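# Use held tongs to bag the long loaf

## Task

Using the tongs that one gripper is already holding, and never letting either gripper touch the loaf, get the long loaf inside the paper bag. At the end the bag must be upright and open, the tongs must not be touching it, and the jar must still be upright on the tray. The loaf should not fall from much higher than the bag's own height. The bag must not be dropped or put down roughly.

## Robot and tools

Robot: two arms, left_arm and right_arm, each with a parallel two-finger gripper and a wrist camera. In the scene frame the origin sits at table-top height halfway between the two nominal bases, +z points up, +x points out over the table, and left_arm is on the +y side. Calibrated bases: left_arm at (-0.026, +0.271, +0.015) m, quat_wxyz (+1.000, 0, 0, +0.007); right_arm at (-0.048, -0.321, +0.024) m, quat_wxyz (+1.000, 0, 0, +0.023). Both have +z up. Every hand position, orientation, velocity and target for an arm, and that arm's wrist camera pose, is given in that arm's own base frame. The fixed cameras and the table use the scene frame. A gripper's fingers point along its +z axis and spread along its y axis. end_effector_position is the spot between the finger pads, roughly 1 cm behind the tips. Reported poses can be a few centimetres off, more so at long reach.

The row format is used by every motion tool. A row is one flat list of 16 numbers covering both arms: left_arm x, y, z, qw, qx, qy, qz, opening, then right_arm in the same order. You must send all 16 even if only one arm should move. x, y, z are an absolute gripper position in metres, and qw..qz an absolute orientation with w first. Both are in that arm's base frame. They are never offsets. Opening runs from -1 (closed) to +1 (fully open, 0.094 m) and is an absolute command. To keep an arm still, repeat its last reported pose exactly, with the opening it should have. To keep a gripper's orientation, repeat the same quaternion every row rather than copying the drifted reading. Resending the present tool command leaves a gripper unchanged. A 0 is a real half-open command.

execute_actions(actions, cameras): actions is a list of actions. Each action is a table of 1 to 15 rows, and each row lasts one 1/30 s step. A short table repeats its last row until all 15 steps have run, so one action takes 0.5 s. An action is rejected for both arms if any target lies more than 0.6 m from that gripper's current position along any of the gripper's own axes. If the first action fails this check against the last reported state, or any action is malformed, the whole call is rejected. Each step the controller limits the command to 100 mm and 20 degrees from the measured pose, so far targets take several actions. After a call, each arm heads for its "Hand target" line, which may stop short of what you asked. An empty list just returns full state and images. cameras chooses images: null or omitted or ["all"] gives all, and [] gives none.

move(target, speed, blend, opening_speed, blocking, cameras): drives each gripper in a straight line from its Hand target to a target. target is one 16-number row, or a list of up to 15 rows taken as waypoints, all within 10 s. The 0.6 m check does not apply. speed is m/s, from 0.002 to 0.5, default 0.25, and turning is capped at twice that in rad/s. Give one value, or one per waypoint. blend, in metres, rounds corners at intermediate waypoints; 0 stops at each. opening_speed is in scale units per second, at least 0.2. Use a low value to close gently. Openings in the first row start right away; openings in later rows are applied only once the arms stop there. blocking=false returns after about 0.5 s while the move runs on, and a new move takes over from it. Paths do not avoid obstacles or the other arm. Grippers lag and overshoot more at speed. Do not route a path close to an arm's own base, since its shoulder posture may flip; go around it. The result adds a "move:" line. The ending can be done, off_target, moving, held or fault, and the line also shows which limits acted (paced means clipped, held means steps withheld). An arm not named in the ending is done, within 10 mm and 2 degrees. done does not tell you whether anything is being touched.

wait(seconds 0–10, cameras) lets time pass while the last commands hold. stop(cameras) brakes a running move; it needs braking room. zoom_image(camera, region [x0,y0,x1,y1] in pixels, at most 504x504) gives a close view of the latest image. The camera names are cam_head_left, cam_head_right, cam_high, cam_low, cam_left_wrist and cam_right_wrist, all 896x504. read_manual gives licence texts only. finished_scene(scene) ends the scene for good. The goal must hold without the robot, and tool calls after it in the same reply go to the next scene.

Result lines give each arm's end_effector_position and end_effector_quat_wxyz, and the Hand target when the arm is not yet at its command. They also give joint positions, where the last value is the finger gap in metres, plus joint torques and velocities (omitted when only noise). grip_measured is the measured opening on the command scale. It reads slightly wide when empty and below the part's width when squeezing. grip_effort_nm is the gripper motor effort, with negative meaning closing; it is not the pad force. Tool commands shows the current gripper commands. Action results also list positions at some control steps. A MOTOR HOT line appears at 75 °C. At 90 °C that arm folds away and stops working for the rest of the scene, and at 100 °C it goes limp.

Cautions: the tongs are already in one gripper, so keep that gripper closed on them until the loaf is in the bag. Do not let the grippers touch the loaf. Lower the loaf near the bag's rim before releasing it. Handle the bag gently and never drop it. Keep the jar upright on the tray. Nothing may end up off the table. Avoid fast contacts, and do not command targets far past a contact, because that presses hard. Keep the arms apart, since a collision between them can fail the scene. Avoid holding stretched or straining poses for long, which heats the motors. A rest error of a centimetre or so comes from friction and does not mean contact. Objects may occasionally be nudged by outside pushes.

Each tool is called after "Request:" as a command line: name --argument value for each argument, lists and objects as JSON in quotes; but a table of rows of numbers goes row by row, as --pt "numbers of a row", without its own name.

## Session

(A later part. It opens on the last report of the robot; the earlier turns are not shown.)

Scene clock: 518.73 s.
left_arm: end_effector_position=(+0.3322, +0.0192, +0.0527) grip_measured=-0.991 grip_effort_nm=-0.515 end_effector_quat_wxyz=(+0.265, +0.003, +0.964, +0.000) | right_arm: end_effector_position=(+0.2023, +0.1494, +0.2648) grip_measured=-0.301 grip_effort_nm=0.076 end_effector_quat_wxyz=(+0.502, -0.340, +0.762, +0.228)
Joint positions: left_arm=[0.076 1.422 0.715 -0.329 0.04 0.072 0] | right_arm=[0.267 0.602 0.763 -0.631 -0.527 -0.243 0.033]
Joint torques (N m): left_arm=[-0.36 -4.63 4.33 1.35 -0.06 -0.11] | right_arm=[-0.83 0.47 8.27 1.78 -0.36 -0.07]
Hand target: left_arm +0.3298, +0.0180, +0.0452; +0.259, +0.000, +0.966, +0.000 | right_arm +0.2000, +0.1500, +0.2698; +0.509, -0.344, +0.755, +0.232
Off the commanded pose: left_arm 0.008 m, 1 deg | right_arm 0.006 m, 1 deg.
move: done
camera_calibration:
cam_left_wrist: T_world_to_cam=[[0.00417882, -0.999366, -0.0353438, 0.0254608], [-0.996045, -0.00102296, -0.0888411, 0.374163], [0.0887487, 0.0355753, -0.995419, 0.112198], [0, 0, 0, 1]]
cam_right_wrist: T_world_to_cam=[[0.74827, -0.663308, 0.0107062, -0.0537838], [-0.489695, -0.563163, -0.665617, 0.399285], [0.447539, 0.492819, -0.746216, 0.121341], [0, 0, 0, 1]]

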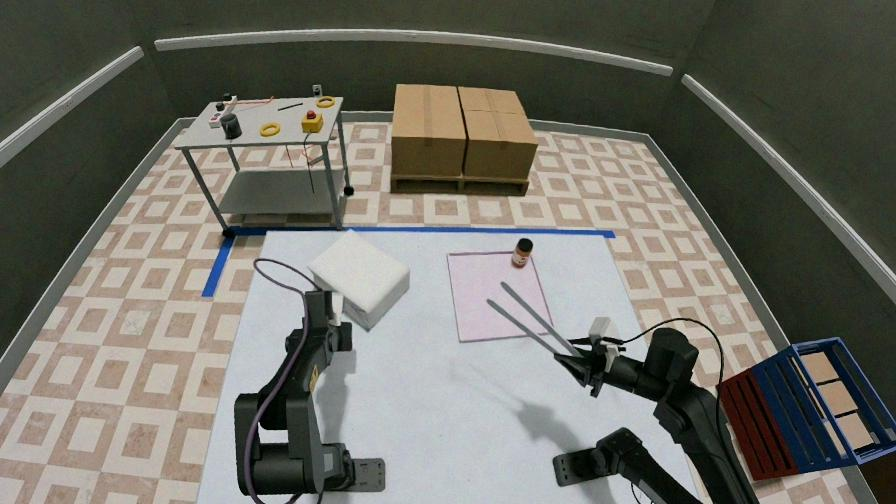

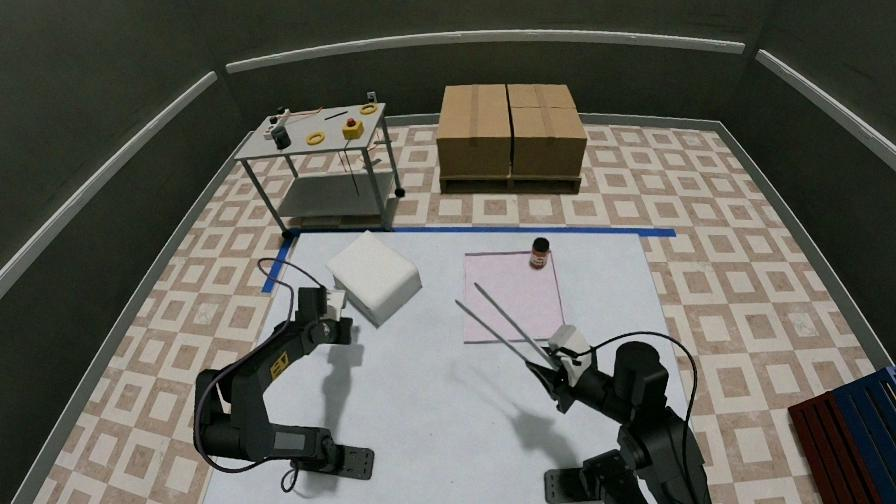

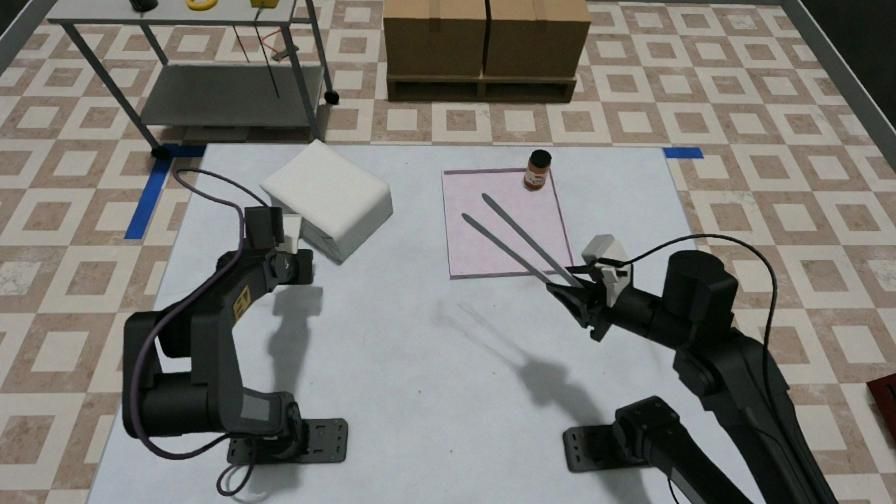

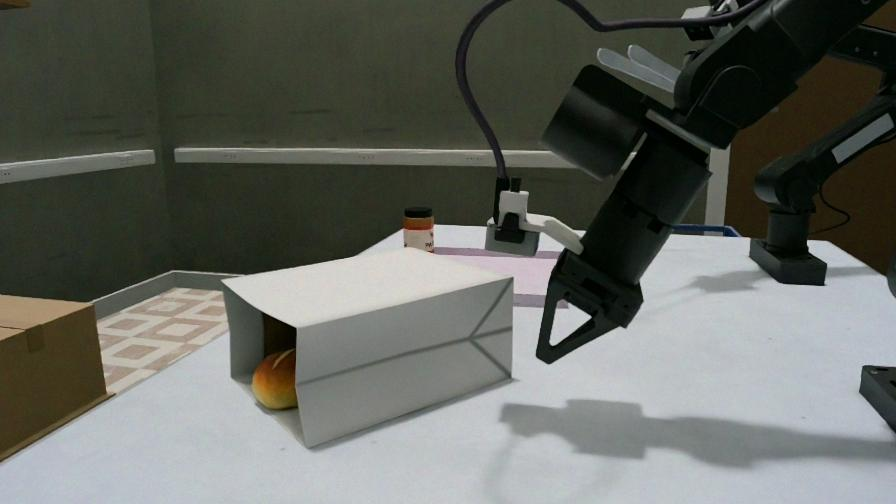

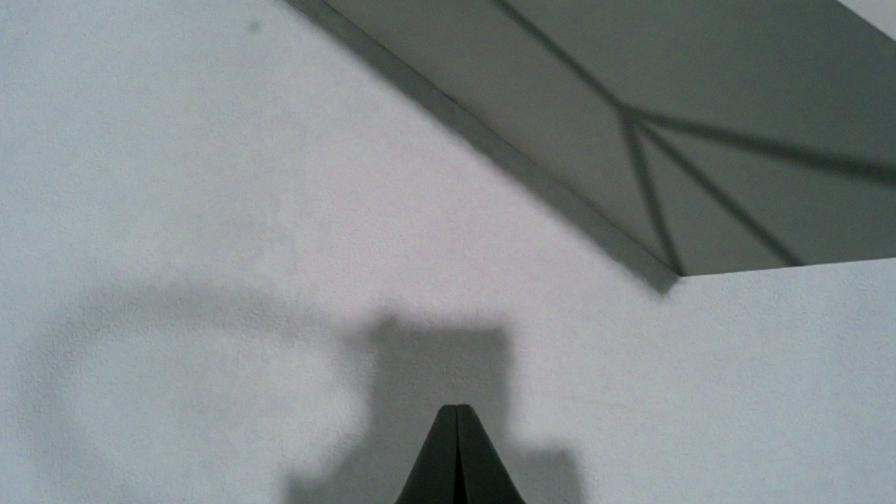

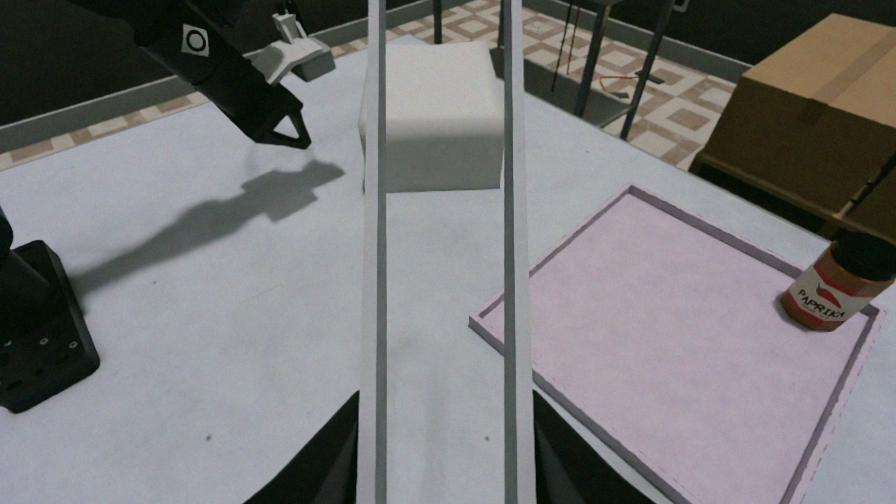

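Request:
move --target '[0.42,-0.075,0.04,0.259,0,0.966,0,-1,0.20,0.15,0.27,0.5089,-0.3438,0.7544,0.2319,-0.3]' --speed 0.06 --cameras '["cam_high","cam_low","cam_left_wrist"]'

Scene clock: 529.53 s.
left_arm: end_effector_position=(+0.4143, -0.0737, +0.0412) grip_measured=-0.991 grip_effort_nm=-0.515 end_effector_quat_wxyz=(+0.262, +0.005, +0.965, -0.003) | right_arm: end_effector_position=(+0.2023, +0.1494, +0.2647) grip_measured=-0.301 grip_effort_nm=0.085 end_effector_quat_wxyz=(+0.502, -0.340, +0.762, +0.228)
Joint positions: left_arm=[-0.222 1.784 1.044 -0.31 -0.103 -0.185 0] | right_arm=[0.267 0.602 0.763 -0.631 -0.527 -0.243 0.033]
Joint torques (N m): left_arm=[-0.28 -7.35 7.45 1.04 -0.1 -0.06] | right_arm=[-0.83 0.47 8.27 1.78 -0.36 -0.07]
Hand target: left_arm +0.4199, -0.0749, +0.0400; +0.259, +0.000, +0.966, +0.000 | right_arm +0.2000, +0.1500, +0.2698; +0.509, -0.344, +0.755, +0.232
Off the commanded pose: left_arm 0.006 m, 1 deg | right_arm 0.006 m, 1 deg.
move: done
camera_calibration:
cam_left_wrist: T_world_to_cam=[[-0.000635523, -0.999562, -0.0295879, -0.0664048], [-0.996611, 0.00306706, -0.0822076, 0.455114], [0.0822623, 0.0294354, -0.996176, 0.098969], [0, 0, 0, 1]]
Images, in order: cam_high, cam_low, cam_left_wrist.

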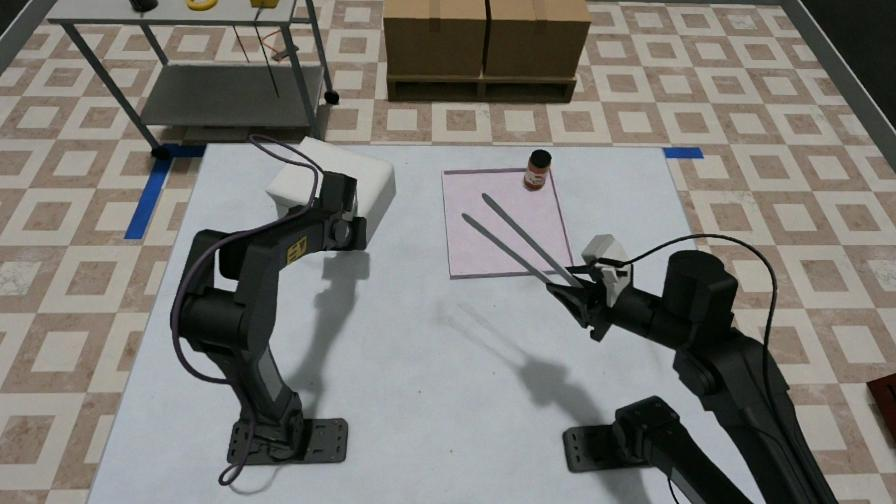

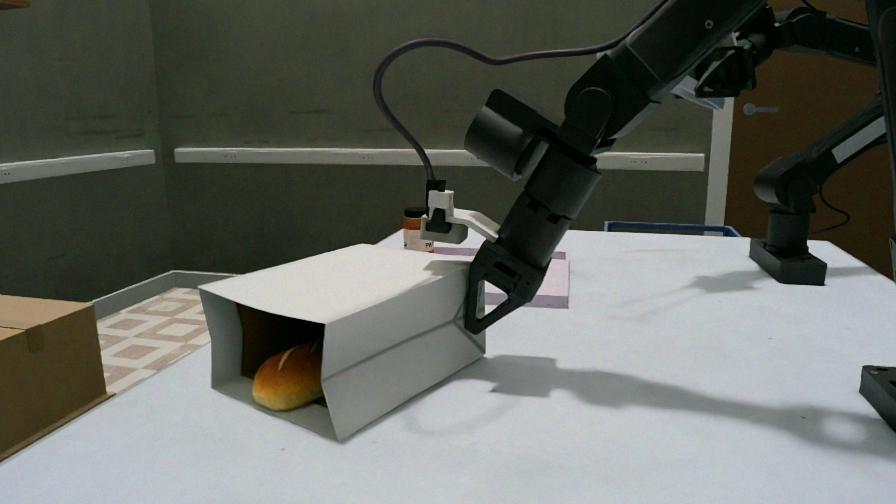

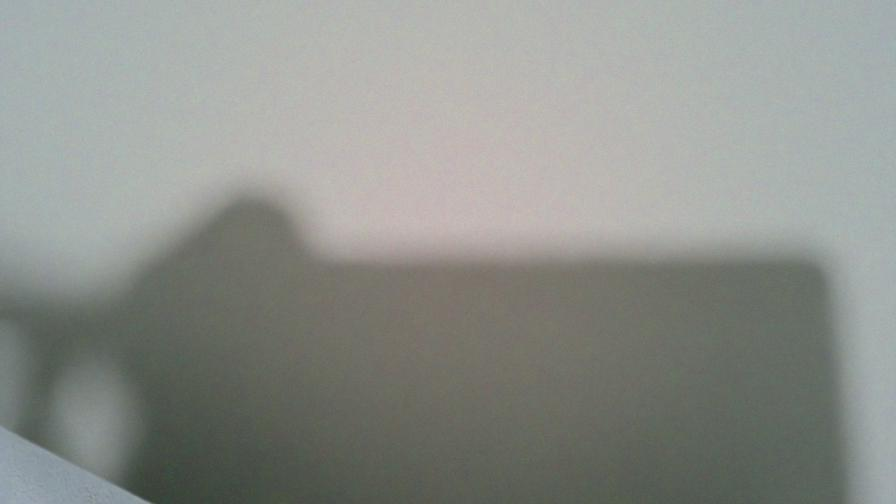

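Request:
move --target '[0.48,-0.11,0.035,0.259,0,0.966,0,-1,0.20,0.15,0.27,0.5089,-0.3438,0.7544,0.2319,-0.3]' --speed 0.06 --cameras '["cam_high","cam_low","cam_head_left"]'

Scene clock: 535.87 s.
left_arm: end_effector_position=(+0.4756, -0.1083, +0.0404) grip_measured=-0.991 grip_effort_nm=-0.520 end_effector_quat_wxyz=(+0.265, +0.004, +0.964, -0.004) | right_arm: end_effector_position=(+0.2023, +0.1494, +0.2647) grip_measured=-0.301 grip_effort_nm=0.081 end_effector_quat_wxyz=(+0.502, -0.340, +0.762, +0.228)
Joint positions: left_arm=[-0.273 2.015 1.357 -0.39 -0.128 -0.23 0] | right_arm=[0.267 0.602 0.763 -0.631 -0.527 -0.243 0.033]
Joint torques (N m): left_arm=[-0.4 -9.92 7.79 1.06 -0.19 -0.08] | right_arm=[-0.83 0.49 8.27 1.78 -0.36 -0.07]
Hand target: left_arm +0.4798, -0.1099, +0.0350; +0.260, +0.000, +0.966, +0.000 | right_arm +0.2000, +0.1500, +0.2699; +0.509, -0.344, +0.754, +0.232
Off the commanded pose: left_arm 0.007 m, 1 deg | right_arm 0.006 m, 1 deg.
move: done
Images, in order: cam_head_left, cam_high, cam_low.

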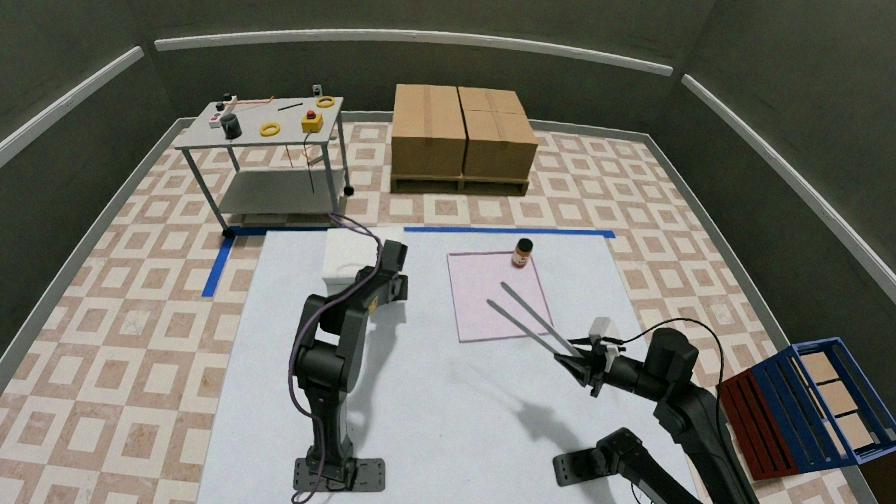

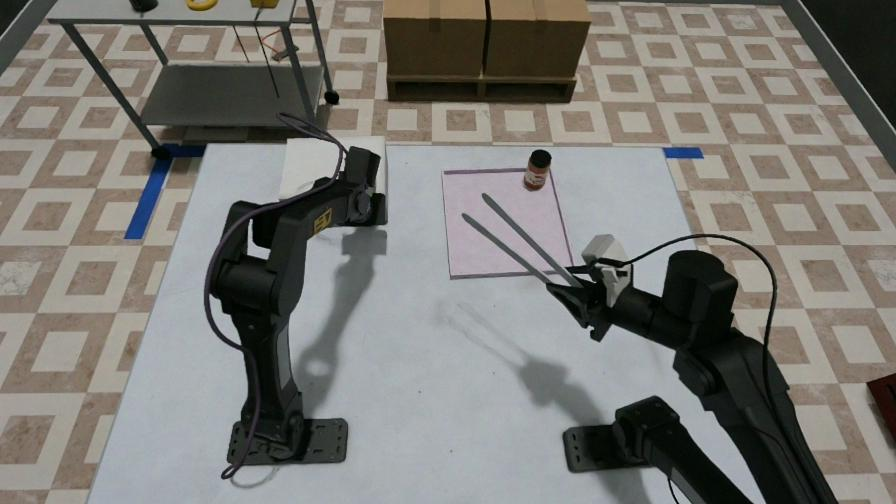

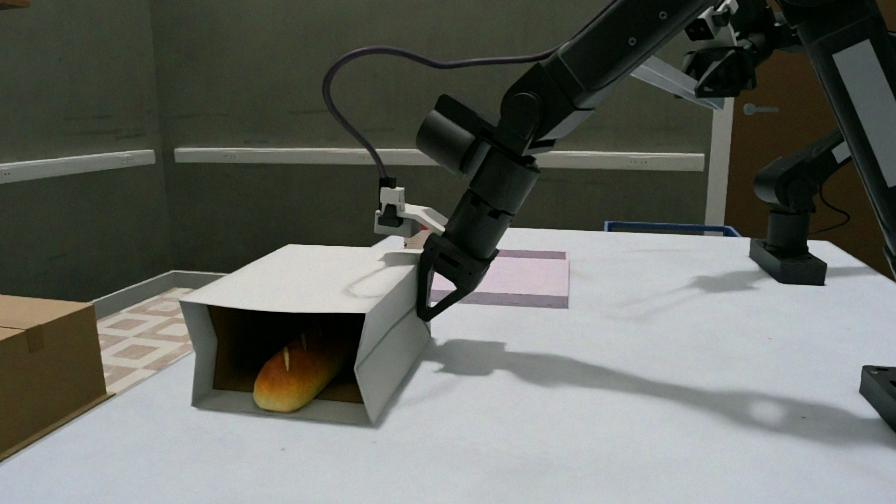

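Request:
move --pt "0.40 -0.11 0.045 0.259 0 0.966 0 -1 0.20 0.15 0.27 0.5089 -0.3438 0.7544 0.2319 -0.3" --pt "0.33 -0.02 0.22 0.259 0 0.966 0 -1 0.20 0.15 0.27 0.5089 -0.3438 0.7544 0.2319 -0.3" --pt "0.36 0.17 0.2 0.4 0.4435 0.768 -0.231 -1 0.20 0.15 0.27 0.5089 -0.3438 0.7544 0.2319 -0.3" --speed 0.15 --blend 0.03

Request:
zoom_image --camera "cam_low" --region '[150, 200, 450, 460]'

Request:
zoom_image --camera "cam_high" --region '[220, 100, 520, 300]'

Scene clock: 607.43 s.
left_arm: end_effector_position=(+0.3562, +0.1681, +0.2006) grip_measured=-0.991 grip_effort_nm=-0.520 end_effector_quat_wxyz=(+0.412, +0.423, +0.790, -0.163) | right_arm: end_effector_position=(+0.2022, +0.1494, +0.2646) grip_measured=-0.301 grip_effort_nm=0.085 end_effector_quat_wxyz=(+0.502, -0.340, +0.762, +0.228)
Joint positions: left_arm=[0.804 2.047 1.907 -1.563 0.911 1.852 0] | right_arm=[0.267 0.602 0.763 -0.632 -0.527 -0.243 0.033]
Joint torques (N m): left_arm=[0.06 -9.32 7.06 -0.05 0.71 0.15] | right_arm=[-0.83 0.47 8.28 1.78 -0.36 -0.07]
Hand target: left_arm +0.3600, +0.1698, +0.1996; +0.420, +0.418, +0.787, -0.173 | right_arm +0.2000, +0.1500, +0.2699; +0.509, -0.344, +0.755, +0.232
Off the commanded pose: left_arm 0.004 m, 9 deg | right_arm 0.006 m, 1 deg.
joint sent to its limit (left arm) — joint 4 (wrist pitch), lower limit. The joint targets are off in orientation, not in position.
move: off_target (left_arm)
camera_calibration:
cam_left_wrist: T_world_to_cam=[[-0.788048, -0.604231, -0.117836, 0.411726], [-0.500489, 0.740285, -0.448874, 0.182442], [0.358456, -0.294759, -0.885792, 0.18943], [0, 0, 0, 1]]
cam_right_wrist: T_world_to_cam=[[0.748503, -0.663053, 0.0101443, -0.0536106], [-0.490024, -0.563352, -0.665215, 0.39914], [0.446788, 0.492945, -0.746583, 0.121508], [0, 0, 0, 1]]

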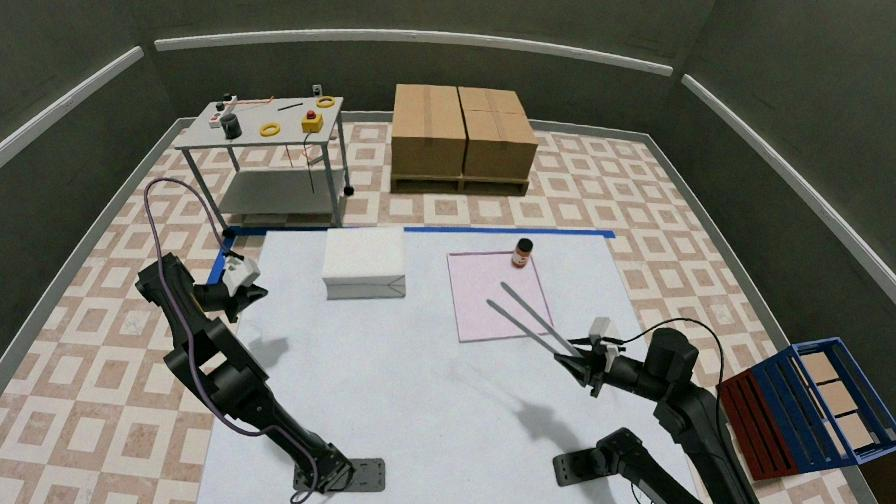

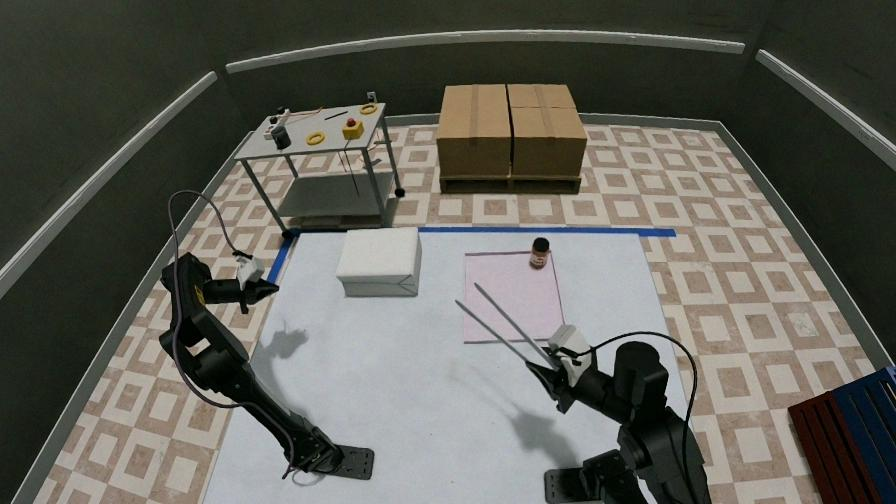

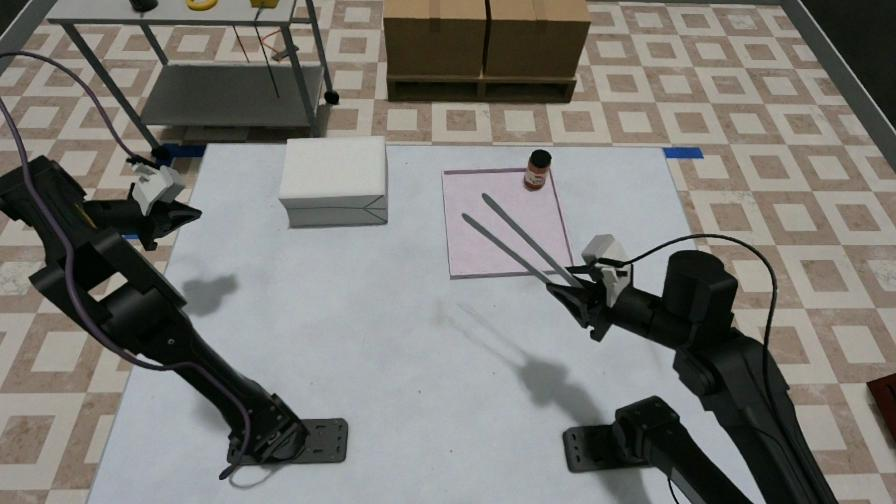

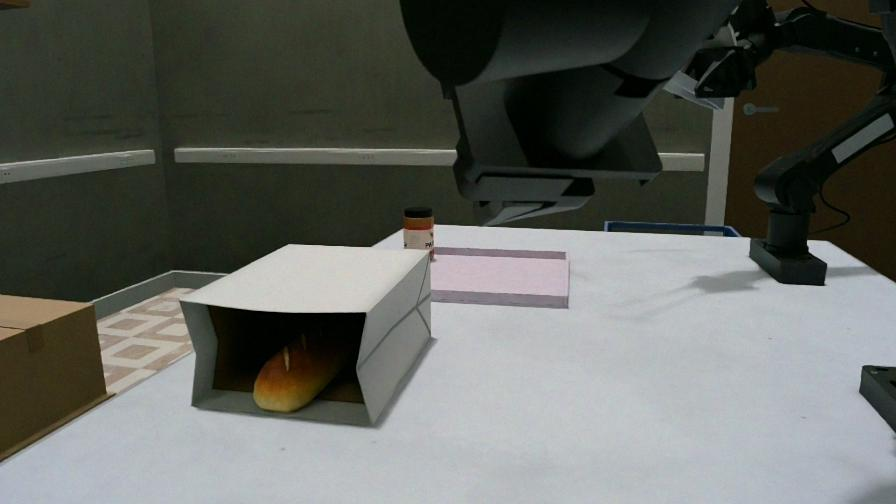

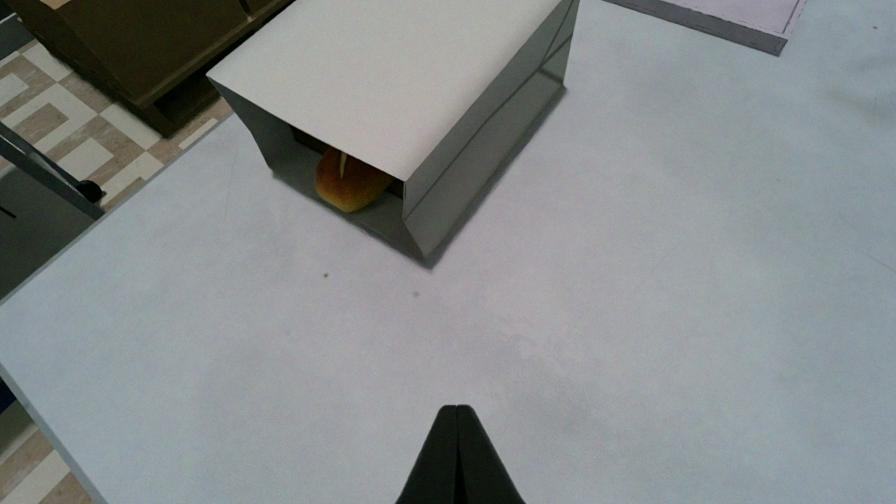

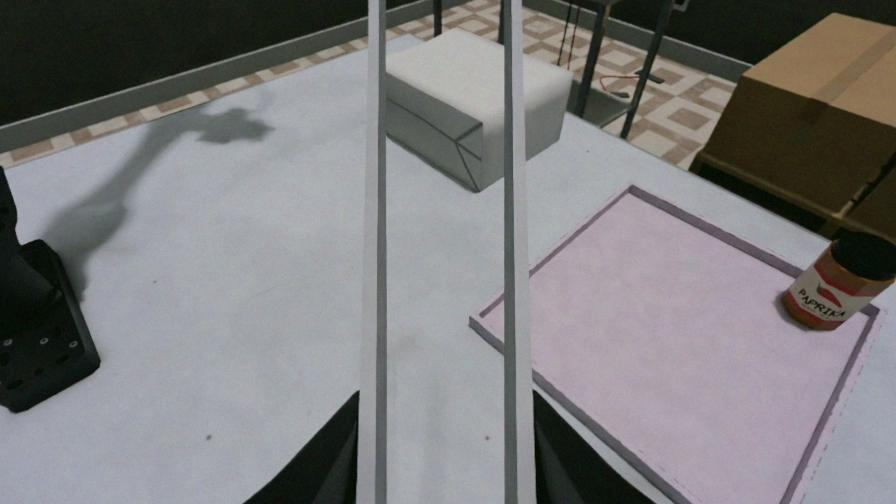

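Scaled by 1.680.

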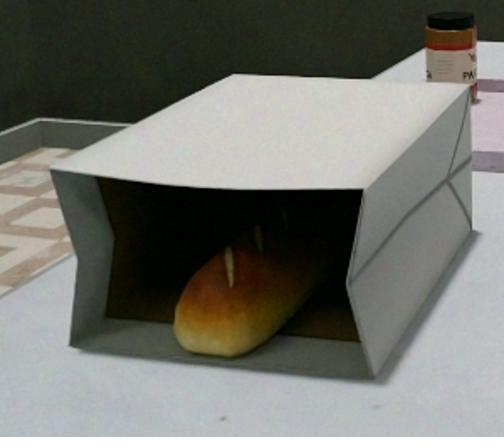

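Scaled by 1.680.

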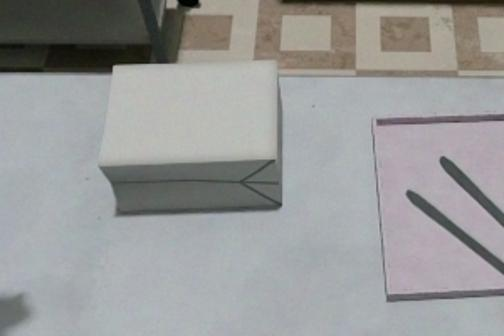

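Request:
move --target '[0.452,0.14,0.09,0.4,0.4435,0.768,-0.231,-0.36,0.20,0.15,0.27,0.5089,-0.3438,0.7544,0.2319,-0.3]' --speed 0.15 --cameras '["cam_low","cam_left_wrist","cam_high"]'

Request:
zoom_image --camera "cam_low" --region '[150, 200, 450, 460]'

Scene clock: 632.90 s.
left_arm: end_effector_position=(+0.4456, +0.1381, +0.0952) grip_measured=-0.362 grip_effort_nm=0.081 end_effector_quat_wxyz=(+0.392, +0.451, +0.770, -0.224) | right_arm: end_effector_position=(+0.2022, +0.1494, +0.2646) grip_measured=-0.301 grip_effort_nm=0.085 end_effector_quat_wxyz=(+0.502, -0.340, +0.762, +0.228)
Joint positions: left_arm=[0.61 2.401 2.055 -1.346 0.933 1.731 0.03] | right_arm=[0.267 0.602 0.763 -0.632 -0.527 -0.243 0.033]
Joint torques (N m): left_arm=[0.1 -12.37 6.97 0.29 0.77 -0.04] | right_arm=[-0.83 0.49 8.25 1.79 -0.36 -0.07]
Hand target: left_arm +0.4516, +0.1398, +0.0900; +0.400, +0.443, +0.768, -0.230 | right_arm +0.2000, +0.1500, +0.2699; +0.509, -0.344, +0.754, +0.232
Off the commanded pose: left_arm 0.008 m, 1 deg | right_arm 0.006 m, 1 deg.
move: done
camera_calibration:
cam_left_wrist: T_world_to_cam=[[-0.858609, -0.511405, -0.0354363, 0.462382], [-0.437083, 0.766441, -0.470667, 0.172319], [0.267861, -0.38863, -0.881599, 0.108127], [0, 0, 0, 1]]
Images, in order: cam_high, cam_low, cam_left_wrist.

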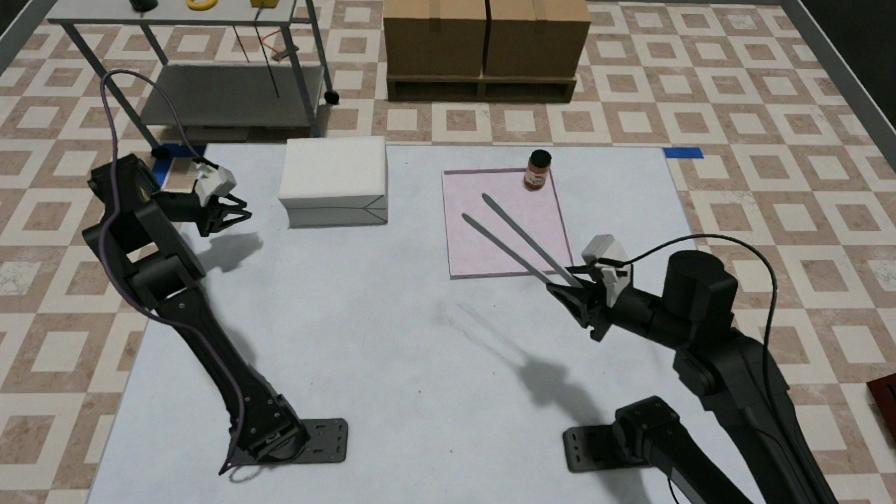

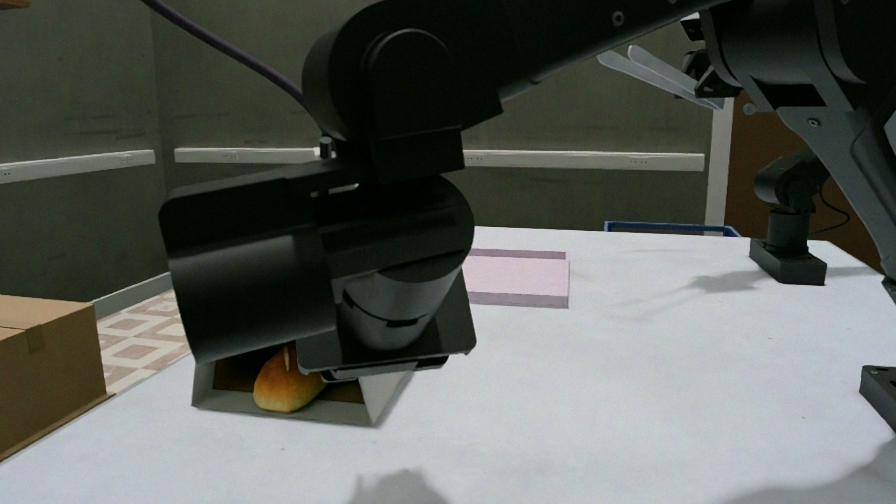

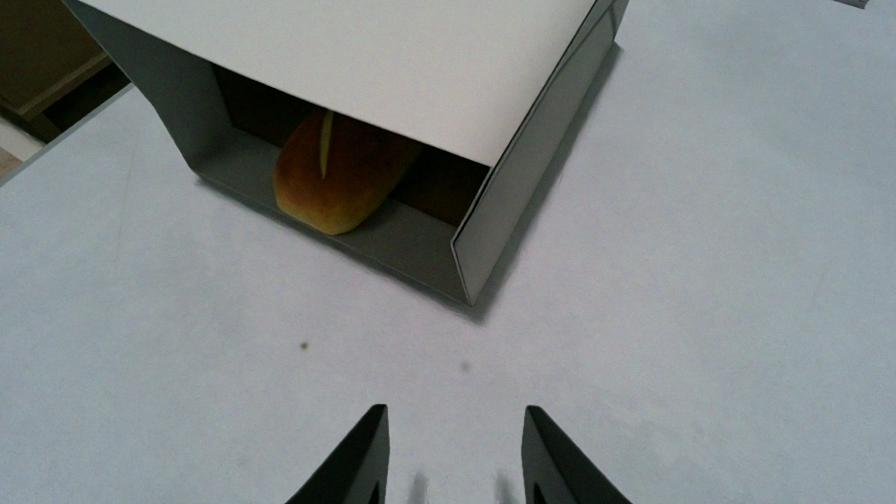

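Scaled by 1.680.

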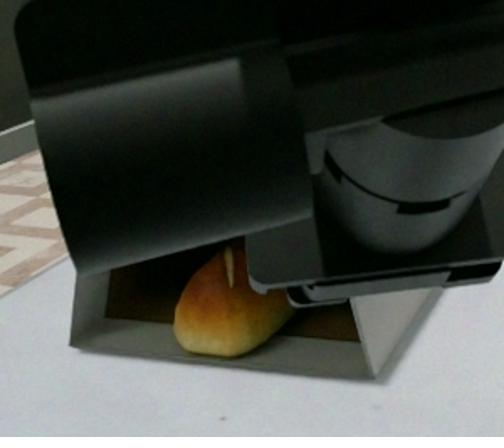

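Request:
move --target '[0.494,0.073,0.028,0.4,0.4435,0.768,-0.231,-0.36,0.20,0.15,0.27,0.5089,-0.3438,0.7544,0.2319,-0.3]' --speed 0.06 --cameras '["cam_low","cam_left_wrist","cam_high"]'

Request:
zoom_image --camera "cam_left_wrist" --region '[200, 200, 704, 504]'

Scene clock: 668.57 s.
left_arm: end_effector_position=(+0.4980, +0.0780, +0.0476) grip_measured=-0.362 grip_effort_nm=0.085 end_effector_quat_wxyz=(+0.406, +0.457, +0.764, -0.207) | right_arm: end_effector_position=(+0.2022, +0.1494, +0.2646) grip_measured=-0.301 grip_effort_nm=0.081 end_effector_quat_wxyz=(+0.502, -0.340, +0.762, +0.228)
Joint positions: left_arm=[0.442 2.401 1.856 -0.865 0.937 1.439 0.03] | right_arm=[0.267 0.602 0.763 -0.632 -0.527 -0.243 0.033]
Joint torques (N m): left_arm=[-0.08 -12.34 3.78 0.62 0.74 -0.06] | right_arm=[-0.83 0.46 8.27 1.79 -0.36 -0.07]
Heat: left arm: 46 °C; right arm: 52 °C.
Hand target: left_arm +0.4934, +0.0729, +0.0286; +0.400, +0.444, +0.768, -0.231 | right_arm +0.2000, +0.1500, +0.2699; +0.509, -0.344, +0.755, +0.232
Off the commanded pose: left_arm 0.021 m, 3 deg | right_arm 0.006 m, 1 deg.
move: off_target (left_arm)
camera_calibration:
cam_left_wrist: T_world_to_cam=[[-0.853409, -0.514926, -0.0809012, 0.474868], [-0.42044, 0.771768, -0.477079, 0.210464], [0.308097, -0.373129, -0.875129, 0.00724731], [0, 0, 0, 1]]
Images, in order: cam_high, cam_low, cam_left_wrist.

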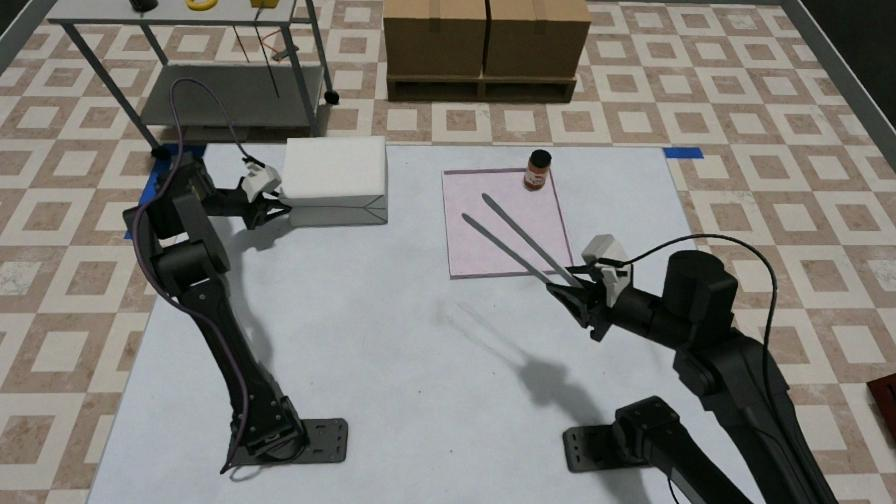

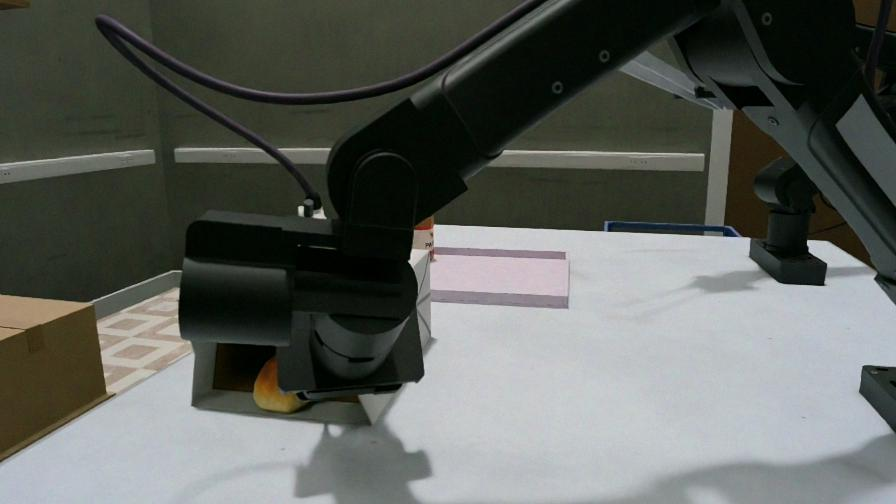

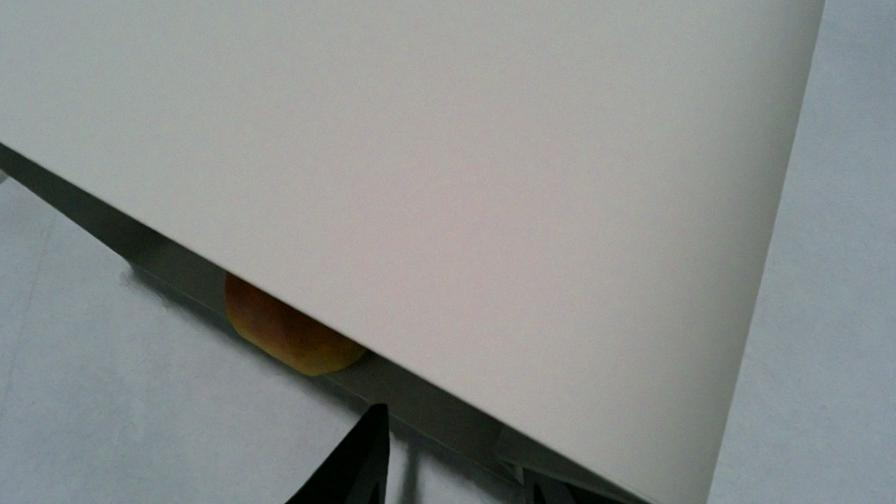

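Scaled by 1.000.

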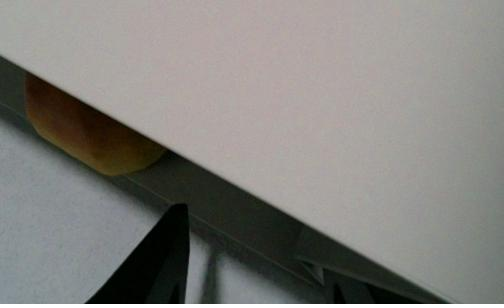

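Request:
move --pt "0.470 0.115 0.055 0.4 0.4435 0.768 -0.231 -0.36 0.20 0.15 0.27 0.5089 -0.3438 0.7544 0.2319 -0.3" --pt "0.470 0.115 0.055 0.4 0.4435 0.768 -0.231 -0.53 0.20 0.15 0.27 0.5089 -0.3438 0.7544 0.2319 -0.3" --speed 0.06 --cameras '["cam_low","cam_left_wrist","cam_high"]'

Scene clock: 703.77 s.
left_arm: end_effector_position=(+0.4679, +0.1157, +0.0614) grip_measured=-0.528 grip_effort_nm=-0.159 end_effector_quat_wxyz=(+0.397, +0.448, +0.772, -0.216) | right_arm: end_effector_position=(+0.2022, +0.1494, +0.2646) grip_measured=-0.301 grip_effort_nm=0.085 end_effector_quat_wxyz=(+0.502, -0.340, +0.762, +0.228)
Joint positions: left_arm=[0.543 2.401 1.921 -1.087 0.938 1.592 0.022] | right_arm=[0.267 0.602 0.763 -0.632 -0.527 -0.244 0.033]
Joint torques (N m): left_arm=[0.05 -12.05 7.27 0.16 0.75 0.15] | right_arm=[-0.84 0.47 8.27 1.79 -0.36 -0.07]
Hand target: left_arm +0.4698, +0.1150, +0.0551; +0.401, +0.443, +0.769, -0.230 | right_arm +0.2000, +0.1500, +0.2699; +0.509, -0.344, +0.754, +0.232
Off the commanded pose: left_arm 0.007 m, 2 deg | right_arm 0.006 m, 1 deg.
move: done
camera_calibration:
cam_left_wrist: T_world_to_cam=[[-0.850065, -0.524517, -0.0476597, 0.467187], [-0.443979, 0.762327, -0.470892, 0.187061], [0.283323, -0.379129, -0.880902, 0.0552405], [0, 0, 0, 1]]
Images, in order: cam_high, cam_low, cam_left_wrist.

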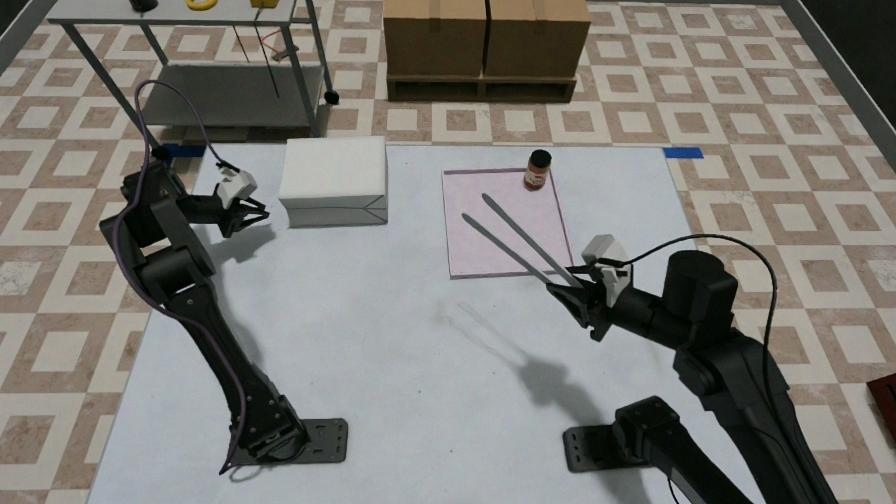

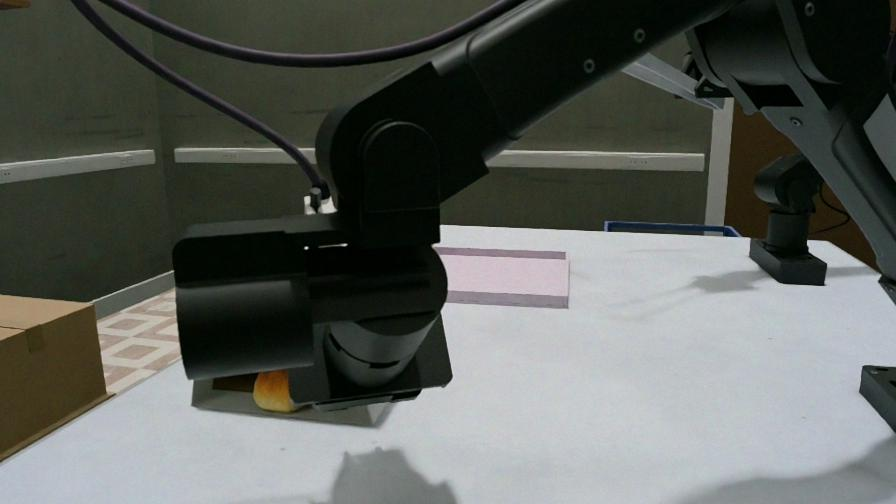

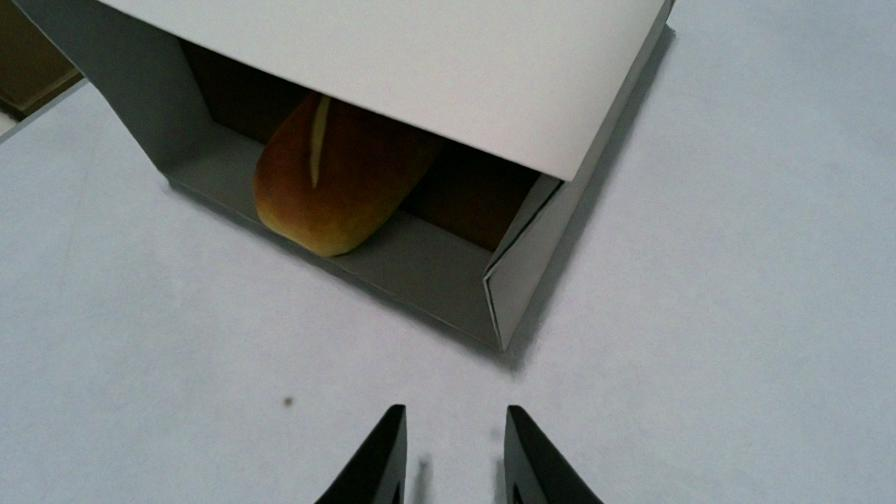

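Request:
move --pt "0.482 0.085 0.043 0.4 0.4435 0.768 -0.231 -0.53 0.20 0.15 0.27 0.5089 -0.3438 0.7544 0.2319 -0.3" --pt "0.491 0.06 0.039 0.4 0.4435 0.768 -0.231 -0.53 0.20 0.15 0.27 0.5089 -0.3438 0.7544 0.2319 -0.3" --speed 0.05 --blend 0.01 --cameras '["cam_low","cam_left_wrist"]'

Request:
zoom_image --camera "cam_left_wrist" --region '[300, 300, 700, 504]'

Scene clock: 717.77 s.
left_arm: end_effector_position=(+0.4918, +0.0625, +0.0338) grip_measured=-0.528 grip_effort_nm=-0.164 end_effector_quat_wxyz=(+0.394, +0.447, +0.770, -0.229) | right_arm: end_effector_position=(+0.2022, +0.1494, +0.2646) grip_measured=-0.301 grip_effort_nm=0.081 end_effector_quat_wxyz=(+0.502, -0.340, +0.762, +0.228)
Joint positions: left_arm=[0.419 2.401 1.799 -0.832 0.939 1.4 0.022] | right_arm=[0.267 0.602 0.763 -0.632 -0.527 -0.244 0.033]
Joint torques (N m): left_arm=[-0.05 -17.01 3.92 0.62 0.71 -0.03] | right_arm=[-0.81 0.49 8.28 1.79 -0.36 -0.07]
Hand target: left_arm +0.4910, +0.0600, +0.0390; +0.400, +0.444, +0.768, -0.231 | right_arm +0.2000, +0.1500, +0.2699; +0.509, -0.344, +0.754, +0.232
Off the commanded pose: left_arm 0.006 m, 1 deg | right_arm 0.006 m, 1 deg.
move: done
camera_calibration:
cam_left_wrist: T_world_to_cam=[[-0.856564, -0.5154, -0.0257072, 0.46011], [-0.44236, 0.759005, -0.477732, 0.224859], [0.265735, -0.397837, -0.878129, 0.0137678], [0, 0, 0, 1]]
Images, in order: cam_low, cam_left_wrist.

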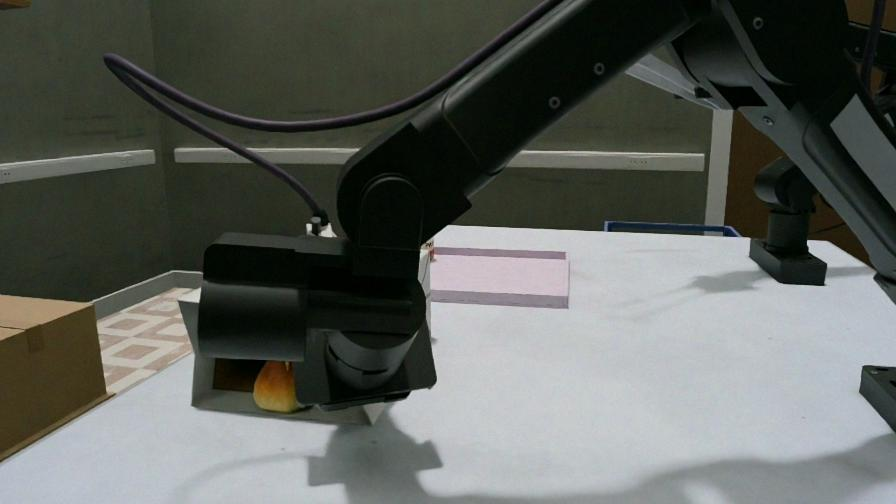

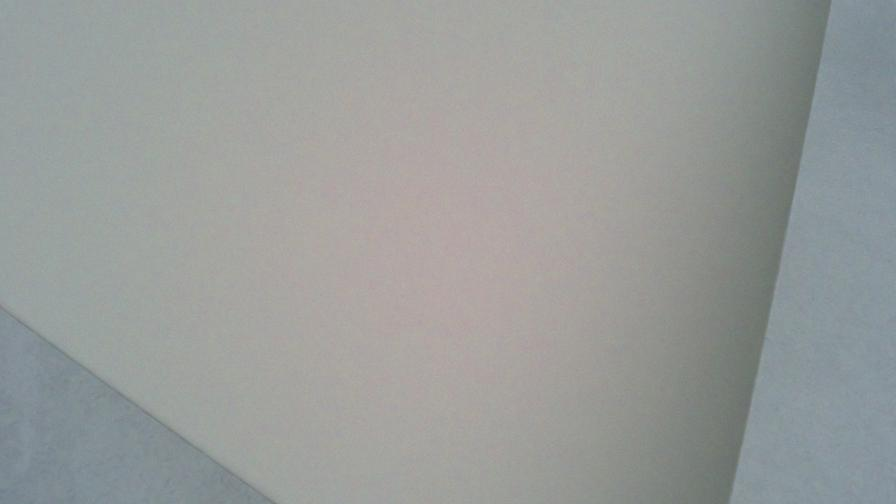

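Scaled by 1.260.

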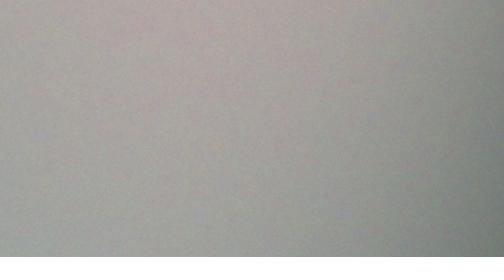

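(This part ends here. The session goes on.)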